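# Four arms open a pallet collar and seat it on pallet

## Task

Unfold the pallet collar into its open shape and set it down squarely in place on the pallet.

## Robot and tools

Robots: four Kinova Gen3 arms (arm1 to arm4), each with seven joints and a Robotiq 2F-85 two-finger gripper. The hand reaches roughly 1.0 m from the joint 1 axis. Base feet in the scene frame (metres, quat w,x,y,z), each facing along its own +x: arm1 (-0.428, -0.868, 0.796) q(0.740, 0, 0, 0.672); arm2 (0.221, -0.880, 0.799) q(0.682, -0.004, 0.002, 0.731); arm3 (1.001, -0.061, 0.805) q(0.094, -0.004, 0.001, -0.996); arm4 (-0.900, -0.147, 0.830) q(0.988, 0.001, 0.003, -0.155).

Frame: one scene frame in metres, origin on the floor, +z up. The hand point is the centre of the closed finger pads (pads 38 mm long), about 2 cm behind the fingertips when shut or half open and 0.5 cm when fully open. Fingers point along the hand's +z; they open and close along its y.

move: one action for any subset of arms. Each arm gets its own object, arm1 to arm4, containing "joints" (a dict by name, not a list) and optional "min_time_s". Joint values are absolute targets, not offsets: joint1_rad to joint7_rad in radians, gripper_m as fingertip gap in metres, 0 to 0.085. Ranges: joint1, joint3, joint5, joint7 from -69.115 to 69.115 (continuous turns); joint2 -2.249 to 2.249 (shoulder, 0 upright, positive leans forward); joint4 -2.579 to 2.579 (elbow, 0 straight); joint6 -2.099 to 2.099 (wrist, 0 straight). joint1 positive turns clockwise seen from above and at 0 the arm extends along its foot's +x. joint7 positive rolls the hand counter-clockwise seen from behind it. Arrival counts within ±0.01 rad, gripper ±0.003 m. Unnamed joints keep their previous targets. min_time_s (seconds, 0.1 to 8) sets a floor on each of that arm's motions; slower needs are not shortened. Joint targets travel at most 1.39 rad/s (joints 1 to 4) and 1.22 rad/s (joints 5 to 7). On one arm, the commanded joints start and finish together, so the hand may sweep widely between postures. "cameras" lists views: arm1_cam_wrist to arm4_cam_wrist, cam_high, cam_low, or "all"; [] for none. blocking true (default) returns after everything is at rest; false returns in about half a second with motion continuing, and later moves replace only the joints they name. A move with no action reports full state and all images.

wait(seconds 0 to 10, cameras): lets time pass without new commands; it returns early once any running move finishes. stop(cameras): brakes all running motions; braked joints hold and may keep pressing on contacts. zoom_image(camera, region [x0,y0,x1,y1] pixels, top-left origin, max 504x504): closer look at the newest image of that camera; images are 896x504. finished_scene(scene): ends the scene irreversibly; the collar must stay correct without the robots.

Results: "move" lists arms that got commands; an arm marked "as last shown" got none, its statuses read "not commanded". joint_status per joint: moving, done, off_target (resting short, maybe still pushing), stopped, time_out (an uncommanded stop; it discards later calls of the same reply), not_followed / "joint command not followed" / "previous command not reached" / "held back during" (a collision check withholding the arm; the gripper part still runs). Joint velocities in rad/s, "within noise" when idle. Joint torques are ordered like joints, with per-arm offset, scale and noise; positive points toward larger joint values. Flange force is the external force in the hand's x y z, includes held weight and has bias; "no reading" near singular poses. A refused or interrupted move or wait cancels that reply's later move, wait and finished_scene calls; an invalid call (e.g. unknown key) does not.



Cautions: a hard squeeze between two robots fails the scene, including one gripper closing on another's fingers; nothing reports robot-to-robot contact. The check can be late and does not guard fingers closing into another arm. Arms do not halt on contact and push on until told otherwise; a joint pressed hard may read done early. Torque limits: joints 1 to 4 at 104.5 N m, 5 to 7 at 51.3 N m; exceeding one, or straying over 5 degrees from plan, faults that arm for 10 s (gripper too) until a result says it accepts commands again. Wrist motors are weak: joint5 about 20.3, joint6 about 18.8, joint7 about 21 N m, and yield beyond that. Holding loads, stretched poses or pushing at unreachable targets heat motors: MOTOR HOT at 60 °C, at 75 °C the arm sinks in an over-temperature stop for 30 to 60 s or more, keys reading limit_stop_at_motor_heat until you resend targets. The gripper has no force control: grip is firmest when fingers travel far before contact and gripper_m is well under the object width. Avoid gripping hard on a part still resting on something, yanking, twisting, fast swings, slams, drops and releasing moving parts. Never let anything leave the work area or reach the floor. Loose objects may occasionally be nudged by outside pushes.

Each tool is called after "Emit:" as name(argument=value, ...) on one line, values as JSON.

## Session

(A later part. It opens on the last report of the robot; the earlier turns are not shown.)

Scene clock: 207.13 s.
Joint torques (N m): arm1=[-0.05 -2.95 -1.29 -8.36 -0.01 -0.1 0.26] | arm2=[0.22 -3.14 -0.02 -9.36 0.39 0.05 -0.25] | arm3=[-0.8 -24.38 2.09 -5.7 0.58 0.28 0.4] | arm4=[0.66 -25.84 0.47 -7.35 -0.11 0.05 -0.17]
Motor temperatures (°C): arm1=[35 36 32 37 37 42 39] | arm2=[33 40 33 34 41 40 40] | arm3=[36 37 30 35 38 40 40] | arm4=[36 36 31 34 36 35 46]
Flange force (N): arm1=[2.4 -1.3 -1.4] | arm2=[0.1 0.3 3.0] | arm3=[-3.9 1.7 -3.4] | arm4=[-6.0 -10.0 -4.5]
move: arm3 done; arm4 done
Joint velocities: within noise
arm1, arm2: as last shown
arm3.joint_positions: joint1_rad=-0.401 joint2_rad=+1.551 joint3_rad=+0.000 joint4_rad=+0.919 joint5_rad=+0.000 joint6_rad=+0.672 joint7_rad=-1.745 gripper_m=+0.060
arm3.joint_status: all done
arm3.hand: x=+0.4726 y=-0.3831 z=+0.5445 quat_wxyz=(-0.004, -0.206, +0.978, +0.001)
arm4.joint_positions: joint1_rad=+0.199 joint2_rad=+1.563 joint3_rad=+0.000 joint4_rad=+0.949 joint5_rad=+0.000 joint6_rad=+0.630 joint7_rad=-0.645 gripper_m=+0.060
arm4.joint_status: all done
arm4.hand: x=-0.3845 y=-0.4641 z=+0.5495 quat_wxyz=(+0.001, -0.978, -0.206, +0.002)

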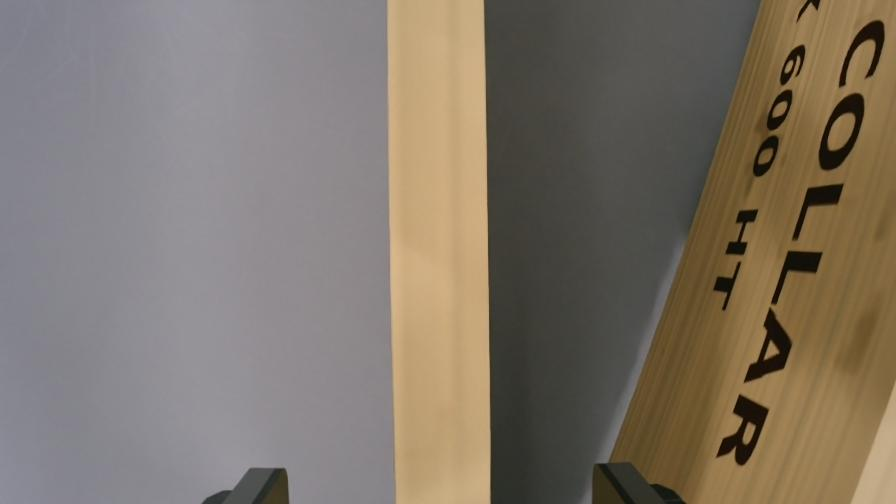

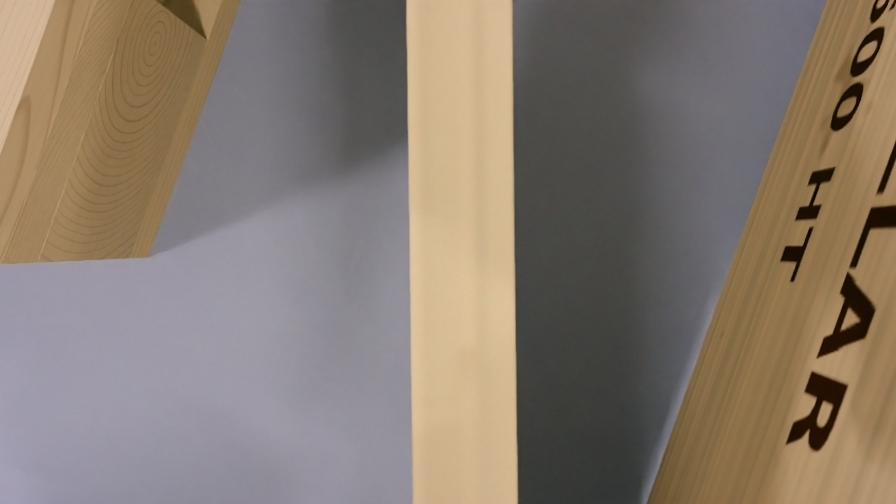

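Emit:
move(arm3={"joints": {"joint2_rad": 1.6404, "joint4_rad": 0.8254, "joint6_rad": 0.6758}, "min_time_s": 1.5}, arm4={"joints": {"joint2_rad": 1.6459, "joint4_rad": 0.8616, "joint6_rad": 0.6341}, "min_time_s": 1.5})

Emit:
move(arm3={"joints": {"gripper_m": 0.006}}, arm4={"joints": {"gripper_m": 0.006}}, cameras=["arm3_cam_wrist", "arm4_cam_wrist", "cam_low"])

Scene clock: 209.87 s.
Joint torques (N m): arm1=[-0.09 -2.9 -1.35 -8.32 -0.07 -0.15 0.29] | arm2=[0.22 -3.1 -0.02 -9.37 0.41 0.05 -0.25] | arm3=[-0.85 -24.43 2.15 -5.8 0.55 0.3 0.37] | arm4=[0.68 -25.81 0.52 -7.39 -0.12 0.04 -0.16]
Motor temperatures (°C): arm1=[35 35 32 37 37 42 39] | arm2=[33 40 33 34 41 40 40] | arm3=[36 37 30 35 38 40 40] | arm4=[36 36 31 34 36 35 46]
Flange force (N): arm1=[2.5 -1.2 -1.7] | arm2=[0.1 0.4 3.1] | arm3=[-4.7 1.9 -3.8] | arm4=[-6.4 -10.7 -5.6]
move: arm3 done; arm4 done
Joint velocities: within noise
arm1, arm2: as last shown
arm3.joint_positions: joint1_rad=-0.401 joint2_rad=+1.640 joint3_rad=+0.000 joint4_rad=+0.825 joint5_rad=+0.000 joint6_rad=+0.676 joint7_rad=-1.745 gripper_m=+0.060
arm3.joint_status: all done
arm3.hand: x=+0.4723 y=-0.3831 z=+0.5075 quat_wxyz=(-0.004, -0.206, +0.978, +0.001)
arm4.joint_positions: joint1_rad=+0.199 joint2_rad=+1.646 joint3_rad=+0.000 joint4_rad=+0.862 joint5_rad=+0.000 joint6_rad=+0.634 joint7_rad=-0.645 gripper_m=+0.060
arm4.joint_status: all done
arm4.hand: x=-0.3847 y=-0.4640 z=+0.5154 quat_wxyz=(+0.001, -0.978, -0.206, +0.002)
pictures: none

Scene clock: 210.77 s.
Joint torques (N m): arm1=[-0.12 -2.93 -1.35 -8.4 -0.04 -0.11 0.29] | arm2=[0.21 -3.16 -0.01 -9.37 0.42 0.06 -0.26] | arm3=[1.13 -21.17 4.08 -4.8 1.4 0.34 0.26] | arm4=[-1.33 -22.3 -1.1 -6.58 -0.39 -0.09 0.22]
Motor temperatures (°C): arm1=[35 35 32 37 37 42 39] | arm2=[33 40 33 34 41 40 40] | arm3=[36 37 30 35 38 40 40] | arm4=[36 36 31 34 36 35 46]
Flange force (N): arm1=[2.5 -1.2 -1.3] | arm2=[0.1 0.3 3.1] | arm3=[-5.7 -1.0 -9.3] | arm4=[-9.2 -9.9 -12.1]
move: arm3 off_target; arm4 off_target
Joint velocities: within noise
arm1, arm2: as last shown
arm3.joint_positions: joint1_rad=-0.401 joint2_rad=+1.640 joint3_rad=+0.000 joint4_rad=+0.825 joint5_rad=+0.000 joint6_rad=+0.676 joint7_rad=-1.745 gripper_m=+0.019
arm3.joint_status: gripper_m off_target (ended at +0.019, target +0.006)
arm3.hand: x=+0.4723 y=-0.3831 z=+0.5076 quat_wxyz=(-0.004, -0.206, +0.978, +0.001)
arm4.joint_positions: joint1_rad=+0.199 joint2_rad=+1.646 joint3_rad=+0.000 joint4_rad=+0.862 joint5_rad=+0.000 joint6_rad=+0.634 joint7_rad=-0.645 gripper_m=+0.018
arm4.joint_status: gripper_m off_target (ended at +0.018, target +0.006)
arm4.hand: x=-0.3847 y=-0.4640 z=+0.5154 quat_wxyz=(+0.001, -0.978, -0.206, +0.002)

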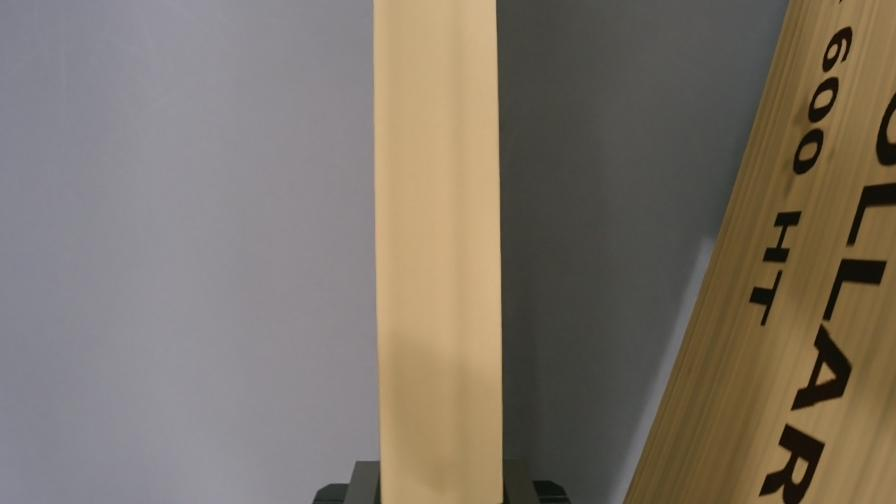

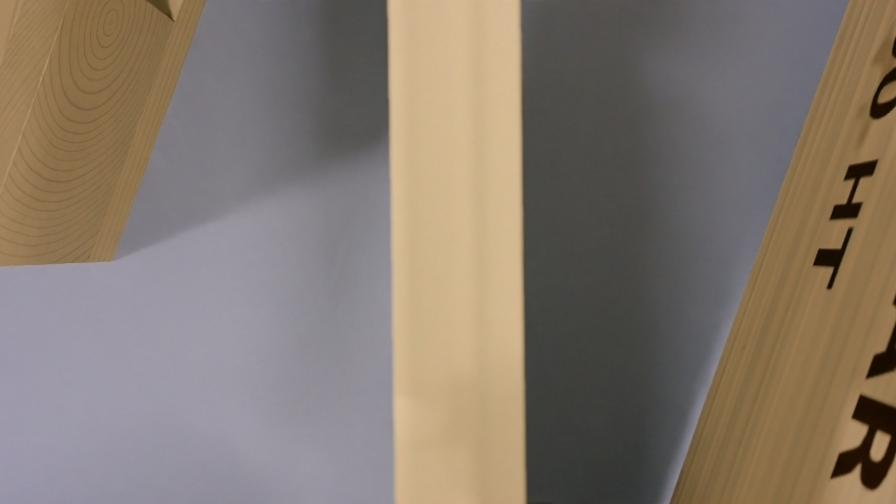

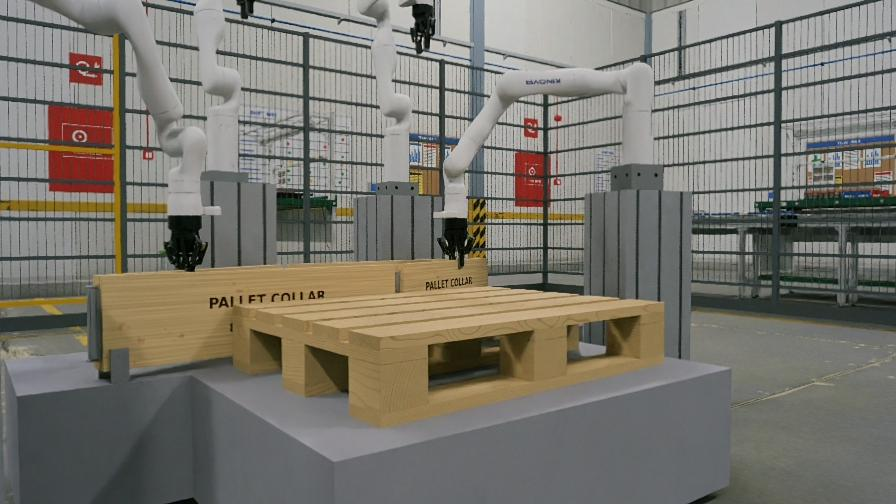

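Emit:
move(arm3={"joints": {"joint2_rad": 1.4427, "joint4_rad": 1.0131, "joint6_rad": 0.6858}, "min_time_s": 2.2}, arm4={"joints": {"joint2_rad": 1.4469, "joint4_rad": 1.0523, "joint6_rad": 0.6424}, "min_time_s": 2.2})

Emit:
move(arm3={"joints": {"joint2_rad": 1.2688, "joint4_rad": 1.121, "joint6_rad": 0.7518}, "min_time_s": 2.2}, arm4={"joints": {"joint2_rad": 1.2704, "joint4_rad": 1.1651, "joint6_rad": 0.7061}, "min_time_s": 2.2}, cameras=["all"])

Scene clock: 216.23 s.
Joint torques (N m): arm1=[-0.05 -2.97 -1.26 -8.28 -0.06 -0.15 0.25] | arm2=[0.24 -3.13 0.02 -9.38 0.4 0.07 -0.28] | arm3=[-1.13 -40.12 1.97 -10.36 0.24 0.44 0.16] | arm4=[1.29 -41.09 0.83 -11.78 -0.14 0.31 0.05]
Motor temperatures (°C): arm1=[35 35 32 37 37 42 39] | arm2=[33 39 33 34 41 40 40] | arm3=[36 38 30 35 38 40 40] | arm4=[36 37 31 34 36 35 46]
Flange force (N): arm1=[2.4 -1.4 -1.8] | arm2=[0.1 0.4 3.1] | arm3=[-1.2 2.3 23.7] | arm4=[-3.7 -9.2 22.8]
move: arm3 done; arm4 done
Joint velocities: within noise
arm1, arm2: as last shown
arm3.joint_positions: joint1_rad=-0.401 joint2_rad=+1.443 joint3_rad=+0.000 joint4_rad=+1.013 joint5_rad=+0.000 joint6_rad=+0.686 joint7_rad=-1.745 gripper_m=+0.019
arm3.joint_status: all done
arm3.hand: x=+0.4730 y=-0.3832 z=+0.5925 quat_wxyz=(-0.004, -0.206, +0.978, +0.001)
arm4.joint_positions: joint1_rad=+0.199 joint2_rad=+1.447 joint3_rad=+0.000 joint4_rad=+1.052 joint5_rad=+0.000 joint6_rad=+0.642 joint7_rad=-0.645 gripper_m=+0.018
arm4.joint_status: all done
arm4.hand: x=-0.3842 y=-0.4642 z=+0.6005 quat_wxyz=(+0.001, -0.978, -0.206, +0.002)
pictures: none

Scene clock: 218.73 s.
Joint torques (N m): arm1=[-0.03 -3.02 -1.37 -8.31 -0.06 -0.12 0.26] | arm2=[0.23 -3.13 -0.02 -9.37 0.38 0.06 -0.29] | arm3=[-0.58 -39.97 2.42 -11.55 0.34 0.34 0.12] | arm4=[0.79 -42.06 0.35 -13.73 -0.33 -0.32 0.07]
Motor temperatures (°C): arm1=[35 35 32 37 37 42 39] | arm2=[33 39 33 34 41 40 40] | arm3=[36 39 30 35 38 40 40] | arm4=[36 37 31 34 36 35 46]
Flange force (N): arm1=[2.6 -1.6 -1.7] | arm2=[0.2 0.3 3.1] | arm3=[-2.5 1.6 23.9] | arm4=[-4.8 -9.3 25.0]
move: arm3 done; arm4 done
Joint velocities: within noise
arm1, arm2: as last shown
arm3.joint_positions: joint1_rad=-0.401 joint2_rad=+1.269 joint3_rad=+0.000 joint4_rad=+1.121 joint5_rad=+0.000 joint6_rad=+0.752 joint7_rad=-1.745 gripper_m=+0.019
arm3.joint_status: all done
arm3.hand: x=+0.4737 y=-0.3833 z=+0.6775 quat_wxyz=(-0.004, -0.206, +0.978, +0.001)
arm4.joint_positions: joint1_rad=+0.199 joint2_rad=+1.270 joint3_rad=+0.000 joint4_rad=+1.165 joint5_rad=+0.000 joint6_rad=+0.706 joint7_rad=-0.645 gripper_m=+0.018
arm4.joint_status: all done
arm4.hand: x=-0.3838 y=-0.4644 z=+0.6855 quat_wxyz=(+0.001, -0.978, -0.206, +0.002)
pictures: arm1_cam_wrist, arm2_cam_wrist, arm3_cam_wrist, arm4_cam_wrist, cam_high, cam_low

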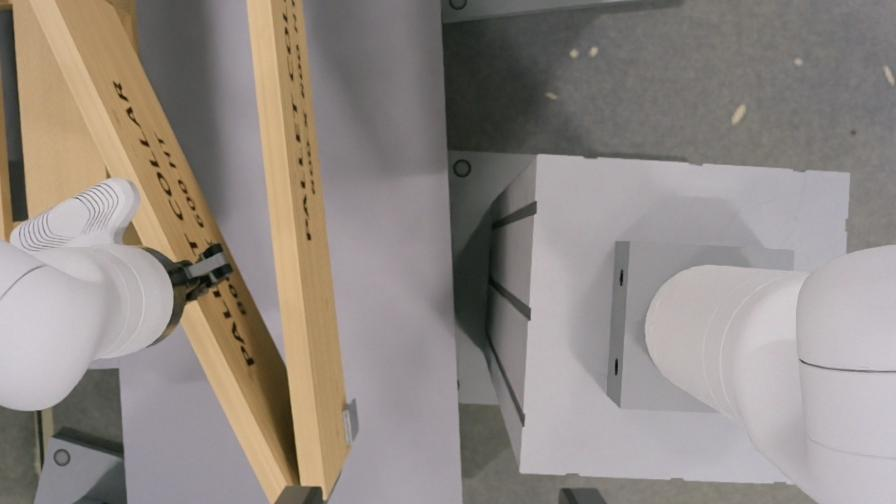

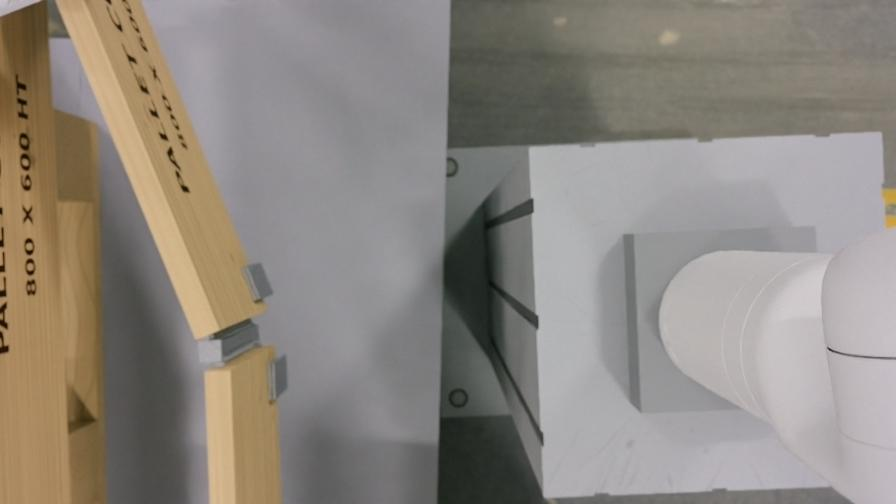

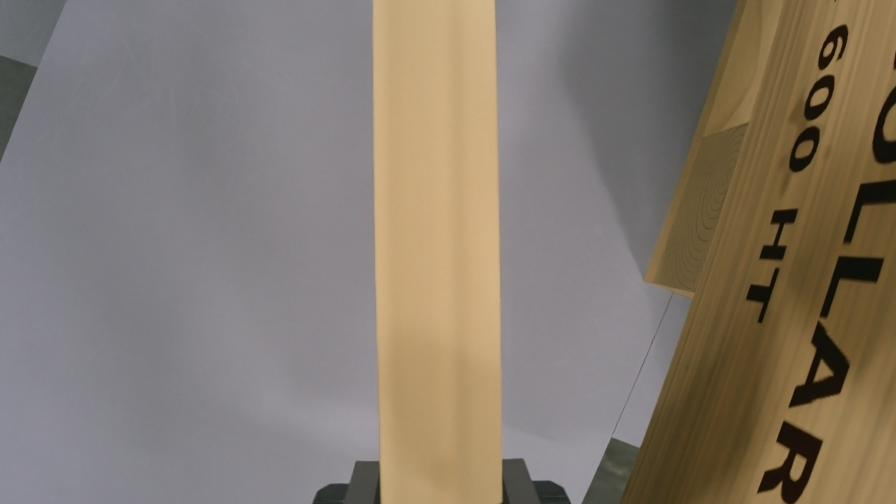

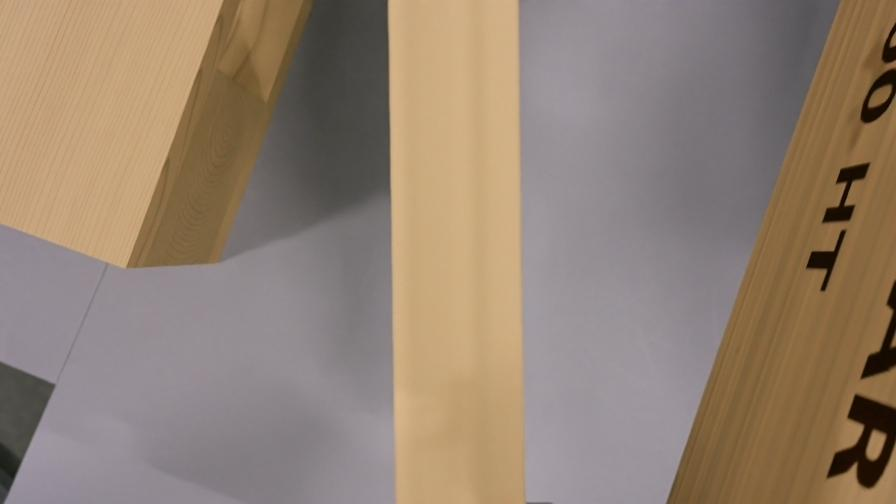

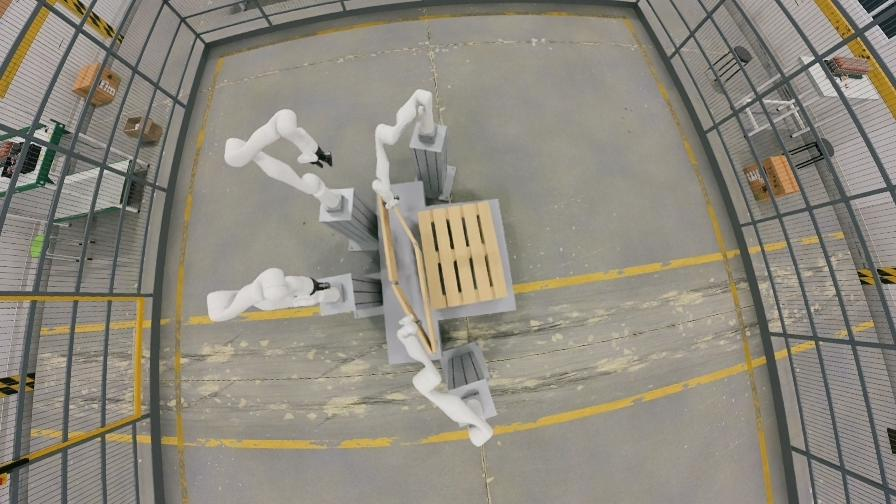

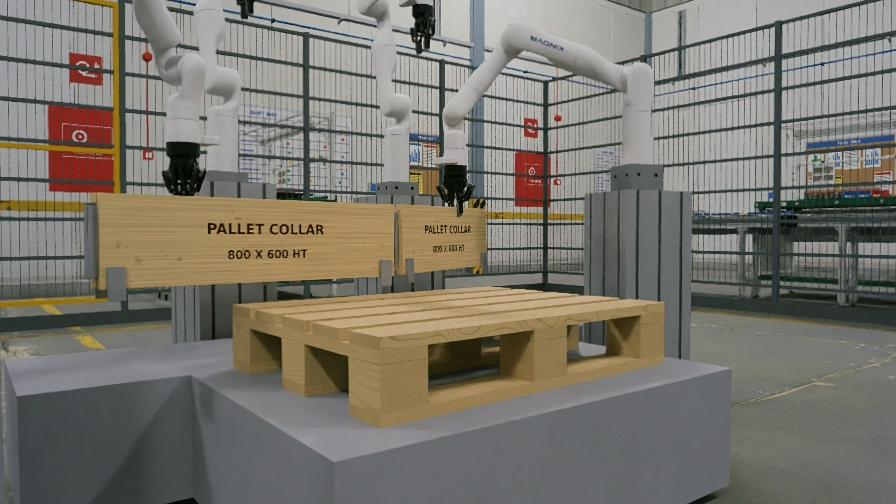

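Emit:
move(arm3={"joints": {"joint1_rad": -0.3053, "joint2_rad": 1.2316, "joint4_rad": 1.23, "joint6_rad": 0.68, "joint7_rad": -1.4958}, "min_time_s": 2}, arm4={"joints": {"joint1_rad": 0.1298, "joint2_rad": 1.228, "joint4_rad": 1.2951, "joint6_rad": 0.6185, "joint7_rad": -0.5615}, "min_time_s": 2})

Emit:
move(arm3={"joints": {"joint1_rad": -0.2015, "joint2_rad": 1.2097, "joint4_rad": 1.2974, "joint6_rad": 0.6345, "joint7_rad": -1.2387}, "min_time_s": 2}, arm4={"joints": {"joint1_rad": 0.0527, "joint2_rad": 1.1956, "joint4_rad": 1.4015, "joint6_rad": 0.5445, "joint7_rad": -0.4851}, "min_time_s": 2}, cameras=["cam_high", "cam_low"])

Scene clock: 237.33 s.
Joint torques (N m): arm1=[0.03 -2.98 -1.32 -8.32 0 -0.21 0.26] | arm2=[0.25 -3.13 -0.01 -9.32 0.41 0.06 -0.27] | arm3=[-1.34 -38.52 1.66 -10.21 0.3 0.58 0.52] | arm4=[1.04 -39.43 0.41 -11.39 -0.37 0.44 -0.03]
Motor temperatures (°C): arm1=[35 34 32 37 37 42 39] | arm2=[33 39 33 34 41 40 40] | arm3=[36 43 30 35 38 40 40] | arm4=[36 40 31 34 36 35 46]
Flange force (N): arm1=[2.4 -1.3 -1.9] | arm2=[0.1 0.3 2.9] | arm3=[-1.5 1.8 24.1] | arm4=[-2.5 -7.9 25.0]
move: arm3 done; arm4 done
Joint velocities: within noise
arm1.joint_positions: joint1_rad=-0.178 joint2_rad=-0.300 joint3_rad=+0.000 joint4_rad=+1.600 joint5_rad=+0.000 joint6_rad=+1.840 joint7_rad=+3.000 gripper_m=+0.045
arm1.joint_status: not commanded
arm1.hand: x=-0.4183 y=-0.6871 z=+1.2551 quat_wxyz=(-0.001, +1.000, -0.030, +0.000)
arm2.joint_positions: joint1_rad=-0.118 joint2_rad=-0.300 joint3_rad=+0.000 joint4_rad=+1.600 joint5_rad=+0.000 joint6_rad=+1.840 joint7_rad=+3.000 gripper_m=+0.036
arm2.joint_status: not commanded
arm2.hand: x=+0.2106 y=-0.6955 z=+1.2573 quat_wxyz=(+0.003, +1.000, +0.023, +0.002)
arm3.joint_positions: joint1_rad=-0.305 joint2_rad=+1.232 joint3_rad=+0.000 joint4_rad=+1.230 joint5_rad=+0.000 joint6_rad=+0.680 joint7_rad=-1.496 gripper_m=+0.019
arm3.joint_status: all done
arm3.hand: x=+0.4646 y=-0.3210 z=+0.6777 quat_wxyz=(-0.004, -0.281, +0.960, +0.002)
arm4.joint_positions: joint1_rad=+0.130 joint2_rad=+1.228 joint3_rad=+0.000 joint4_rad=+1.295 joint5_rad=+0.000 joint6_rad=+0.619 joint7_rad=-0.562 gripper_m=+0.018
arm4.joint_status: all done
arm4.hand: x=-0.3877 y=-0.4161 z=+0.6857 quat_wxyz=(+0.002, -0.960, -0.281, +0.002)
pictures: none

Scene clock: 239.67 s.
Joint torques (N m): arm1=[-0.09 -2.95 -1.29 -8.36 -0.05 -0.18 0.28] | arm2=[0.25 -3.16 -0.06 -9.33 0.4 0.09 -0.25] | arm3=[-1.1 -37.7 1.58 -9.69 0.25 0.58 0.47] | arm4=[0.82 -38.12 0.13 -10.34 -0.38 0.42 0]
Motor temperatures (°C): arm1=[35 34 32 37 37 42 39] | arm2=[33 39 33 34 41 40 40] | arm3=[36 43 30 35 38 40 40] | arm4=[36 41 31 34 36 35 46]
Flange force (N): arm1=[2.4 -1.2 -1.6] | arm2=[0.2 0.2 3.0] | arm3=[-2.1 0.9 24.1] | arm4=[-1.8 -7.5 25.2]
move: arm3 done; arm4 done
Joint velocities: within noise
arm1, arm2: as last shown
arm3.joint_positions: joint1_rad=-0.201 joint2_rad=+1.210 joint3_rad=+0.000 joint4_rad=+1.297 joint5_rad=+0.000 joint6_rad=+0.635 joint7_rad=-1.239 gripper_m=+0.019
arm3.joint_status: all done
arm3.hand: x=+0.4539 y=-0.2586 z=+0.6778 quat_wxyz=(-0.004, -0.353, +0.935, +0.002)
arm4.joint_positions: joint1_rad=+0.053 joint2_rad=+1.196 joint3_rad=+0.000 joint4_rad=+1.402 joint5_rad=+0.000 joint6_rad=+0.544 joint7_rad=-0.485 gripper_m=+0.018
arm4.joint_status: all done
arm4.hand: x=-0.3911 y=-0.3672 z=+0.6858 quat_wxyz=(+0.002, -0.935, -0.353, +0.002)

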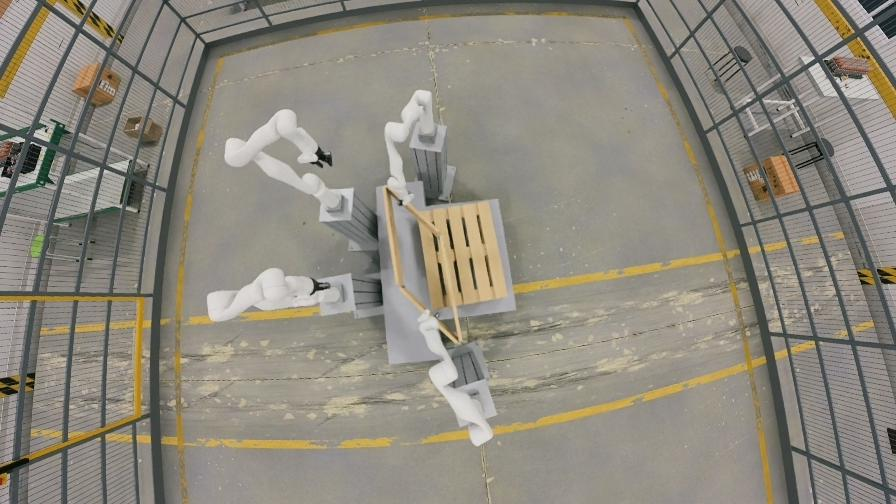

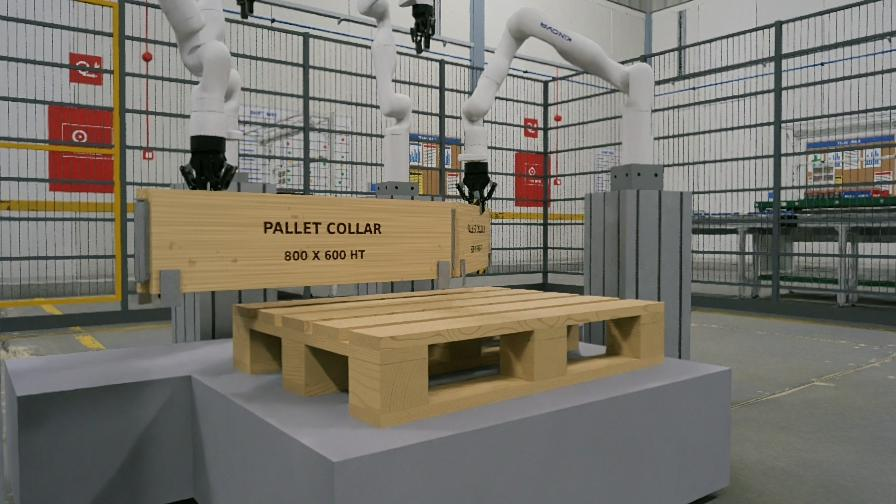

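Emit:
move(arm3={"joints": {"joint1_rad": -0.0944, "joint2_rad": 1.2, "joint4_rad": 1.3279, "joint6_rad": 0.6137, "joint7_rad": -0.9782}, "min_time_s": 1.9}, arm4={"joints": {"joint1_rad": -0.0323, "joint2_rad": 1.1717, "joint4_rad": 1.4852, "joint6_rad": 0.4847, "joint7_rad": -0.4167}, "min_time_s": 1.9})

Emit:
move(arm3={"joints": {"joint1_rad": 0.0139, "joint2_rad": 1.2017, "joint4_rad": 1.3225, "joint6_rad": 0.6174, "joint7_rad": -0.7166}, "min_time_s": 1.9}, arm4={"joints": {"joint1_rad": -0.1249, "joint2_rad": 1.1556, "joint4_rad": 1.5461, "joint6_rad": 0.4399, "joint7_rad": -0.356}, "min_time_s": 1.9})

Emit:
move(arm3={"joints": {"joint1_rad": 0.1193, "joint2_rad": 1.2141, "joint4_rad": 1.2837, "joint6_rad": 0.6438, "joint7_rad": -0.4578}, "min_time_s": 1.9}, arm4={"joints": {"joint1_rad": -0.2234, "joint2_rad": 1.1457, "joint4_rad": 1.5855, "joint6_rad": 0.4104, "joint7_rad": -0.3011}, "min_time_s": 1.9}, cameras=["cam_low"])

Scene clock: 243.57 s.
Joint torques (N m): arm1=[-0.03 -2.93 -1.34 -8.42 -0.01 -0.18 0.33] | arm2=[0.24 -3.15 -0.01 -9.41 0.41 0.06 -0.25] | arm3=[-1.08 -37.3 1.63 -9.47 0.19 0.47 0.42] | arm4=[0.65 -36.87 0.04 -9.29 -0.32 0.42 0.07]
Motor temperatures (°C): arm1=[35 34 32 37 37 42 39] | arm2=[33 39 33 34 41 40 40] | arm3=[36 44 30 35 38 40 40] | arm4=[36 41 31 34 36 35 46]
Flange force (N): arm1=[2.3 -1.1 -1.4] | arm2=[0.0 0.4 3.2] | arm3=[-2.2 0.4 23.9] | arm4=[-1.1 -6.7 25.2]
move: arm3 done; arm4 done
Joint velocities: within noise
arm1, arm2: as last shown
arm3.joint_positions: joint1_rad=-0.094 joint2_rad=+1.200 joint3_rad=+0.000 joint4_rad=+1.328 joint5_rad=+0.000 joint6_rad=+0.614 joint7_rad=-0.978 gripper_m=+0.019
arm3.joint_status: all done
arm3.hand: x=+0.4424 y=-0.1973 z=+0.6779 quat_wxyz=(-0.004, -0.424, +0.906, +0.002)
arm4.joint_positions: joint1_rad=-0.032 joint2_rad=+1.172 joint3_rad=+0.000 joint4_rad=+1.485 joint5_rad=+0.000 joint6_rad=+0.485 joint7_rad=-0.417 gripper_m=+0.018
arm4.joint_status: all done
arm4.hand: x=-0.3937 y=-0.3176 z=+0.6859 quat_wxyz=(+0.002, -0.906, -0.424, +0.002)
pictures: none

Scene clock: 245.80 s.
Joint torques (N m): arm1=[-0.09 -2.95 -1.33 -8.35 -0.05 -0.16 0.23] | arm2=[0.25 -3.15 -0.04 -9.35 0.41 0.05 -0.25] | arm3=[-1.1 -37.58 1.55 -9.67 0.13 0.4 0.49] | arm4=[0.53 -35.89 -0.17 -8.63 -0.37 0.39 0.02]
Motor temperatures (°C): arm1=[35 34 32 37 37 42 39] | arm2=[33 39 33 34 41 40 40] | arm3=[36 44 30 35 38 40 40] | arm4=[36 41 31 34 36 35 46]
Flange force (N): arm1=[2.7 -1.3 -1.6] | arm2=[0.1 0.3 3.0] | arm3=[-2.2 -0.4 24.1] | arm4=[-0.9 -6.7 25.0]
move: arm3 done; arm4 done
Joint velocities: within noise
arm1, arm2: as last shown
arm3.joint_positions: joint1_rad=+0.014 joint2_rad=+1.202 joint3_rad=+0.000 joint4_rad=+1.322 joint5_rad=+0.000 joint6_rad=+0.617 joint7_rad=-0.717 gripper_m=+0.019
arm3.joint_status: all done
arm3.hand: x=+0.4298 y=-0.1365 z=+0.6781 quat_wxyz=(-0.003, -0.492, +0.871, +0.002)
arm4.joint_positions: joint1_rad=-0.125 joint2_rad=+1.156 joint3_rad=+0.000 joint4_rad=+1.546 joint5_rad=+0.000 joint6_rad=+0.440 joint7_rad=-0.356 gripper_m=+0.018
arm4.joint_status: all done
arm4.hand: x=-0.3951 y=-0.2672 z=+0.6860 quat_wxyz=(+0.002, -0.871, -0.492, +0.002)
pictures: none

Scene clock: 248.03 s.
Joint torques (N m): arm1=[-0.04 -2.95 -1.3 -8.37 -0.03 -0.14 0.28] | arm2=[0.26 -3.15 -0.03 -9.36 0.4 0.08 -0.27] | arm3=[-1.13 -38.44 1.51 -10.36 0.18 0.24 0.51] | arm4=[0.52 -35.28 -0.23 -8.28 -0.43 0.39 -0.07]
Motor temperatures (°C): arm1=[35 34 32 37 37 42 39] | arm2=[33 39 33 34 41 40 40] | arm3=[36 44 30 35 38 40 40] | arm4=[36 42 31 34 36 35 46]
Flange force (N): arm1=[2.4 -1.3 -1.5] | arm2=[0.2 0.3 3.1] | arm3=[-2.2 -1.4 24.4] | arm4=[-0.7 -7.0 24.9]
move: arm3 done; arm4 done
Joint velocities: within noise
arm1, arm2: as last shown
arm3.joint_positions: joint1_rad=+0.119 joint2_rad=+1.214 joint3_rad=+0.000 joint4_rad=+1.284 joint5_rad=+0.000 joint6_rad=+0.644 joint7_rad=-0.458 gripper_m=+0.019
arm3.joint_status: all done
arm3.hand: x=+0.4164 y=-0.0767 z=+0.6783 quat_wxyz=(-0.003, -0.557, +0.830, +0.003)
arm4.joint_positions: joint1_rad=-0.223 joint2_rad=+1.146 joint3_rad=+0.000 joint4_rad=+1.586 joint5_rad=+0.000 joint6_rad=+0.410 joint7_rad=-0.301 gripper_m=+0.018
arm4.joint_status: all done
arm4.hand: x=-0.3958 y=-0.2160 z=+0.6861 quat_wxyz=(+0.002, -0.830, -0.557, +0.001)

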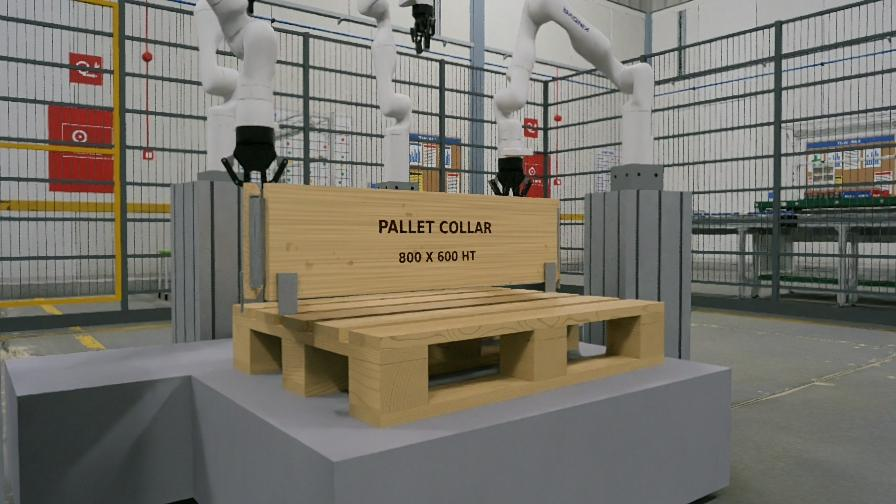

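Emit:
move(arm3={"joints": {"joint1_rad": 0.2196, "joint2_rad": 1.2384, "joint4_rad": 1.2101, "joint6_rad": 0.6931, "joint7_rad": -0.2041}, "min_time_s": 1.9}, arm4={"joints": {"joint1_rad": -0.3265, "joint2_rad": 1.1417, "joint4_rad": 1.6018, "joint6_rad": 0.3981, "joint7_rad": -0.2508}, "min_time_s": 1.9})

Emit:
move(arm3={"joints": {"joint1_rad": 0.3121, "joint2_rad": 1.2748, "joint4_rad": 1.1038, "joint6_rad": 0.763, "joint7_rad": 0.0417}, "min_time_s": 1.9}, arm4={"joints": {"joint1_rad": -0.4319, "joint2_rad": 1.1431, "joint4_rad": 1.5964, "joint6_rad": 0.4021, "joint7_rad": -0.2029}, "min_time_s": 1.9})

Emit:
move(arm3={"joints": {"joint1_rad": 0.3963, "joint2_rad": 1.3275, "joint4_rad": 0.9573, "joint6_rad": 0.8568, "joint7_rad": 0.2794}, "min_time_s": 1.9}, arm4={"joints": {"joint1_rad": -0.5373, "joint2_rad": 1.1505, "joint4_rad": 1.5663, "joint6_rad": 0.4248, "joint7_rad": -0.1548}, "min_time_s": 1.9}, cameras=["all"])

Scene clock: 252.47 s.
Joint torques (N m): arm1=[-0.03 -2.92 -1.36 -8.32 -0.06 -0.18 0.28] | arm2=[0.23 -3.15 -0.02 -9.37 0.38 0.06 -0.26] | arm3=[-1.23 -39.53 1.5 -11.14 0.21 0.26 0.52] | arm4=[0.51 -35.19 -0.25 -8.31 -0.55 0.29 -0.16]
Motor temperatures (°C): arm1=[35 34 32 37 37 42 39] | arm2=[33 39 33 34 41 40 40] | arm3=[36 44 30 35 38 40 40] | arm4=[36 42 31 34 36 35 46]
Flange force (N): arm1=[2.6 -1.3 -1.7] | arm2=[0.1 0.3 3.1] | arm3=[-1.9 -2.4 24.7] | arm4=[-0.6 -7.3 24.9]
move: arm3 done; arm4 done
Joint velocities: within noise
arm1, arm2: as last shown
arm3.joint_positions: joint1_rad=+0.220 joint2_rad=+1.238 joint3_rad=+0.000 joint4_rad=+1.210 joint5_rad=+0.000 joint6_rad=+0.693 joint7_rad=-0.204 gripper_m=+0.019
arm3.joint_status: all done
arm3.hand: x=+0.4022 y=-0.0177 z=+0.6784 quat_wxyz=(-0.003, -0.619, +0.785, +0.003)
arm4.joint_positions: joint1_rad=-0.326 joint2_rad=+1.142 joint3_rad=+0.000 joint4_rad=+1.602 joint5_rad=+0.000 joint6_rad=+0.398 joint7_rad=-0.251 gripper_m=+0.018
arm4.joint_status: all done
arm4.hand: x=-0.3956 y=-0.1638 z=+0.6862 quat_wxyz=(+0.002, -0.785, -0.619, +0.001)
pictures: none

Scene clock: 254.70 s.
Joint torques (N m): arm1=[-0.08 -2.91 -1.33 -8.31 -0.04 -0.14 0.25] | arm2=[0.2 -3.15 0.01 -9.36 0.37 0.07 -0.24] | arm3=[-1.28 -40.71 1.5 -11.99 0.15 0.29 0.57] | arm4=[0.54 -35.59 -0.1 -8.74 -0.53 0.02 -0.22]
Motor temperatures (°C): arm1=[35 34 32 37 37 42 39] | arm2=[33 39 33 34 41 40 40] | arm3=[36 44 30 36 38 40 40] | arm4=[36 42 31 34 36 35 46]
Flange force (N): arm1=[2.6 -1.3 -1.7] | arm2=[0.0 0.3 3.1] | arm3=[-1.1 -3.1 24.6] | arm4=[-0.3 -7.7 24.9]
move: arm3 done; arm4 done
Joint velocities: within noise
arm1, arm2: as last shown
arm3.joint_positions: joint1_rad=+0.312 joint2_rad=+1.275 joint3_rad=+0.000 joint4_rad=+1.104 joint5_rad=+0.000 joint6_rad=+0.763 joint7_rad=+0.042 gripper_m=+0.019
arm3.joint_status: all done
arm3.hand: x=+0.3878 y=+0.0399 z=+0.6787 quat_wxyz=(-0.003, -0.678, +0.735, +0.003)
arm4.joint_positions: joint1_rad=-0.432 joint2_rad=+1.143 joint3_rad=+0.000 joint4_rad=+1.596 joint5_rad=+0.000 joint6_rad=+0.402 joint7_rad=-0.203 gripper_m=+0.018
arm4.joint_status: all done
arm4.hand: x=-0.3952 y=-0.1104 z=+0.6862 quat_wxyz=(+0.002, -0.735, -0.678, +0.001)
pictures: none

Scene clock: 256.93 s.
Joint torques (N m): arm1=[-0.03 -2.96 -1.37 -8.31 0 -0.19 0.27] | arm2=[0.28 -3.16 0 -9.34 0.4 0.05 -0.26] | arm3=[-1.28 -42.1 1.66 -13.19 0.17 0.21 0.58] | arm4=[0.51 -36.61 -0.05 -9.69 -0.51 -0.4 -0.24]
Motor temperatures (°C): arm1=[35 34 32 37 37 42 39] | arm2=[33 39 33 34 41 40 40] | arm3=[36 44 30 36 38 40 40] | arm4=[36 42 31 34 36 35 46]
Flange force (N): arm1=[2.5 -1.3 -1.9] | arm2=[0.0 0.3 3.0] | arm3=[0.1 -4.3 24.1] | arm4=[-0.1 -8.3 25.0]
move: arm3 done; arm4 done
Joint velocities: within noise
arm1, arm2: as last shown
arm3.joint_positions: joint1_rad=+0.396 joint2_rad=+1.327 joint3_rad=+0.000 joint4_rad=+0.957 joint5_rad=+0.000 joint6_rad=+0.857 joint7_rad=+0.279 gripper_m=+0.019
arm3.joint_status: all done
arm3.hand: x=+0.3727 y=+0.0964 z=+0.6788 quat_wxyz=(-0.002, -0.732, +0.681, +0.003)
arm4.joint_positions: joint1_rad=-0.537 joint2_rad=+1.150 joint3_rad=+0.000 joint4_rad=+1.566 joint5_rad=+0.000 joint6_rad=+0.425 joint7_rad=-0.155 gripper_m=+0.018
arm4.joint_status: all done
arm4.hand: x=-0.3942 y=-0.0557 z=+0.6864 quat_wxyz=(+0.002, -0.681, -0.732, +0.001)
pictures: arm1_cam_wrist, arm2_cam_wrist, arm3_cam_wrist, arm4_cam_wrist, cam_high, cam_low

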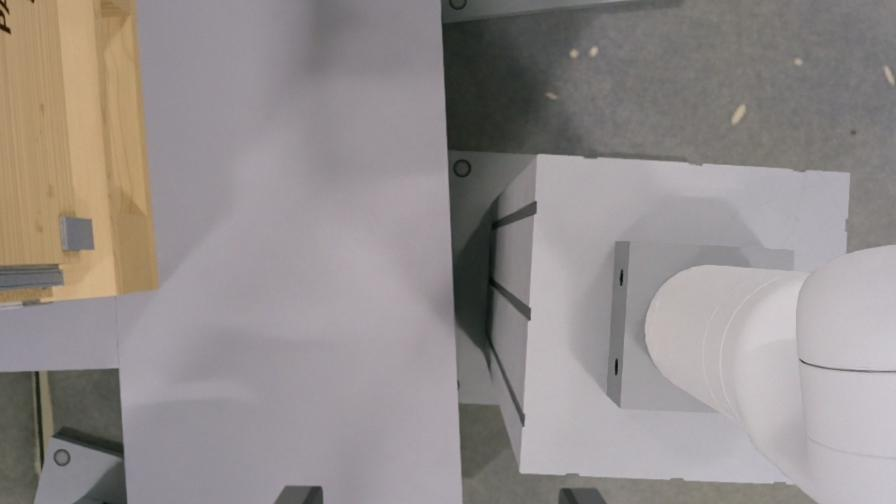

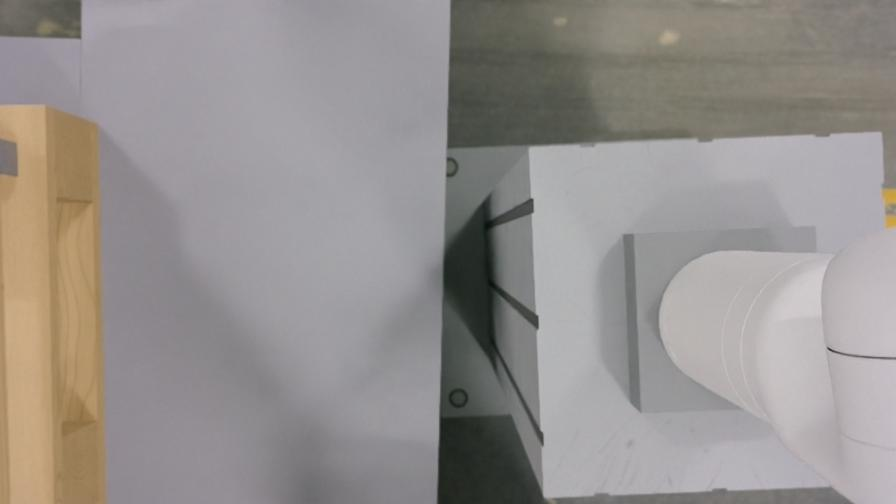

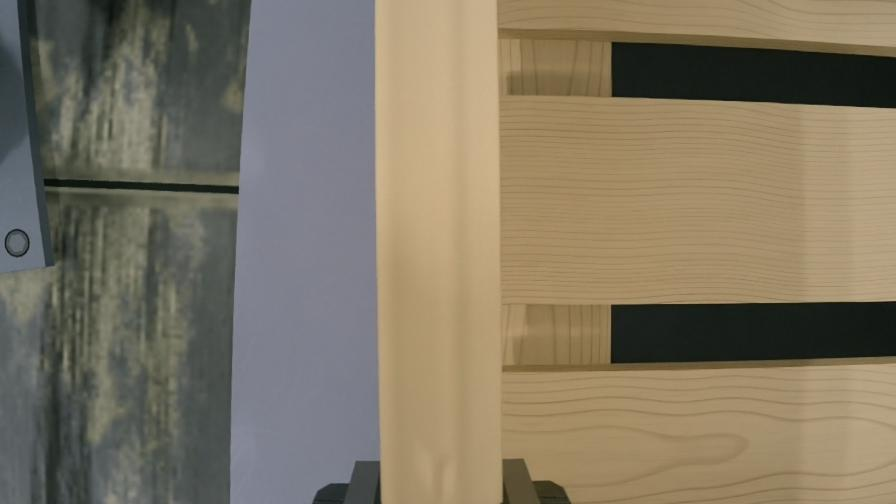

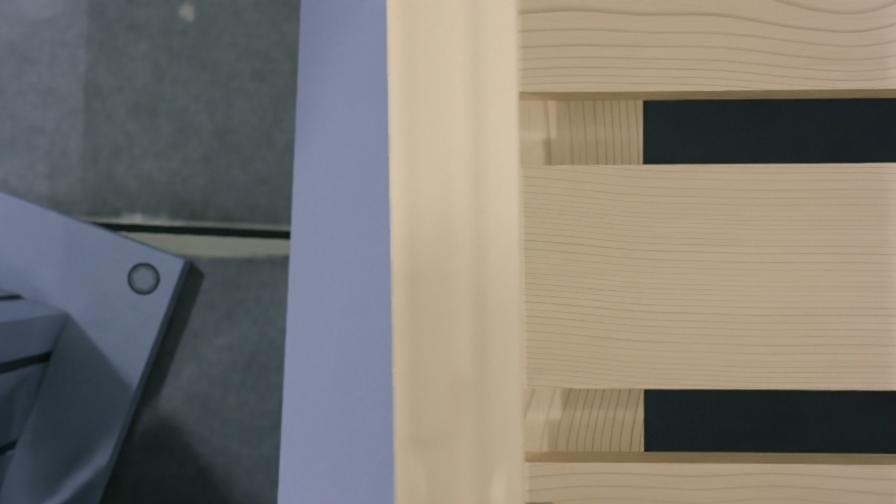

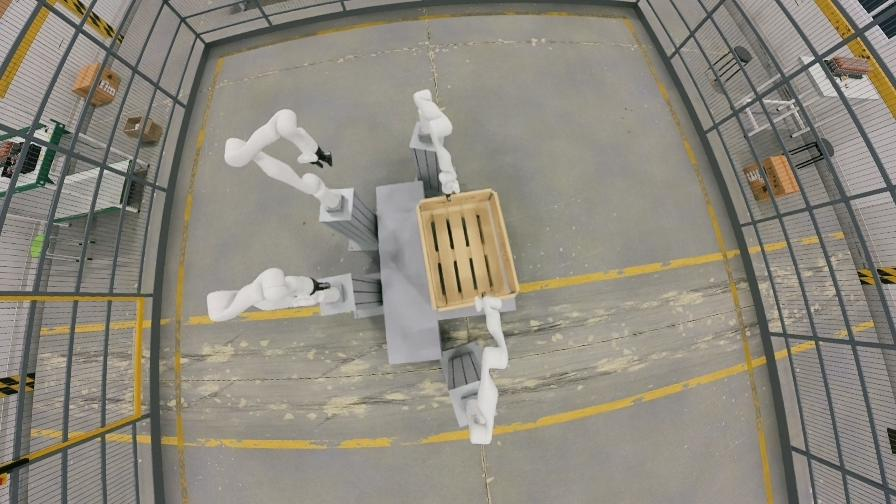

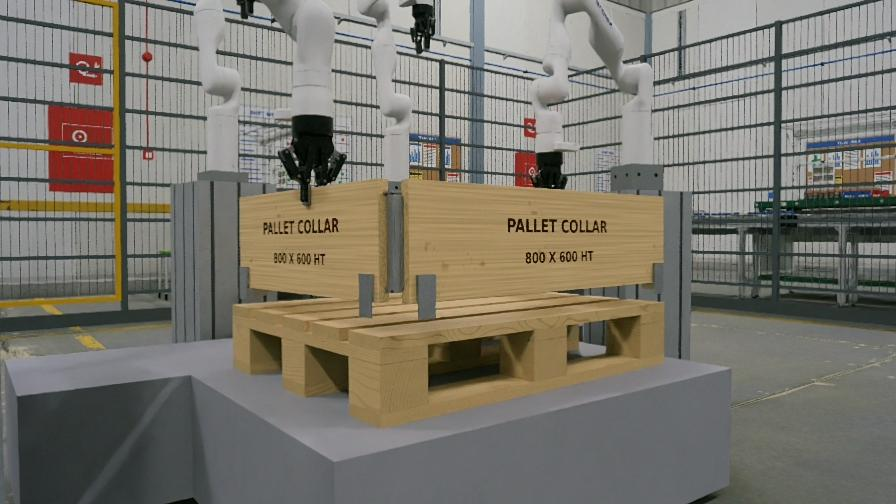

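Emit:
zoom_image(camera="arm3_cam_wrist", region=[360, 200, 864, 400])

Emit:
zoom_image(camera="arm4_cam_wrist", region=[380, 60, 884, 480])

Emit:
zoom_image(camera="cam_low", region=[220, 250, 460, 385])

Emit:
zoom_image(camera="cam_low", region=[560, 250, 700, 329])

Emit:
zoom_image(camera="arm1_cam_wrist", region=[0, 180, 200, 340])

Emit:
zoom_image(camera="arm2_cam_wrist", region=[0, 80, 140, 230])

Scaled by 1.000.

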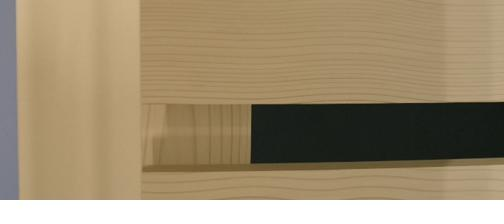

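Scaled by 1.000.

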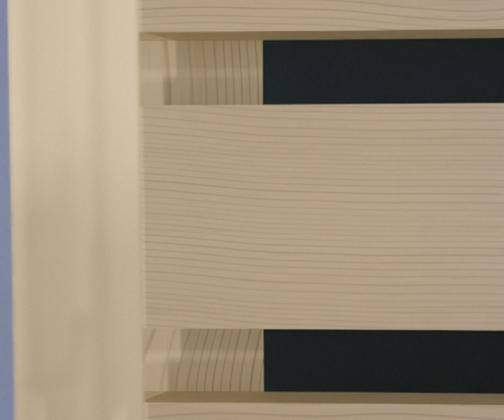

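Scaled by 2.100 from the camera's image (finer frame: 1280x720).

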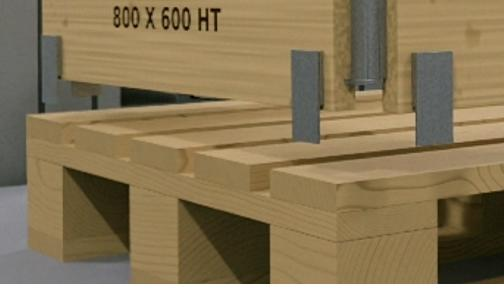

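Scaled by 3.600 from the camera's image (finer frame: 1280x720).

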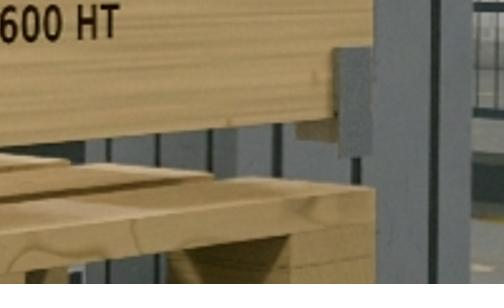

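Scaled by 2.520 from the camera's image (finer frame: 1280x720).

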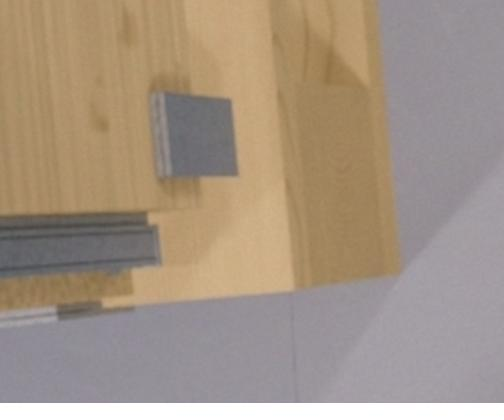

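Scaled by 3.360 from the camera's image (finer frame: 1280x720).

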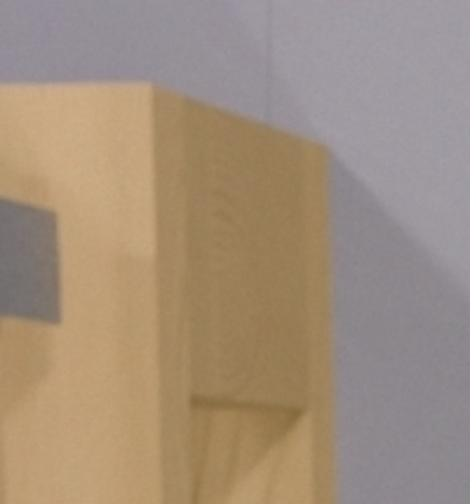

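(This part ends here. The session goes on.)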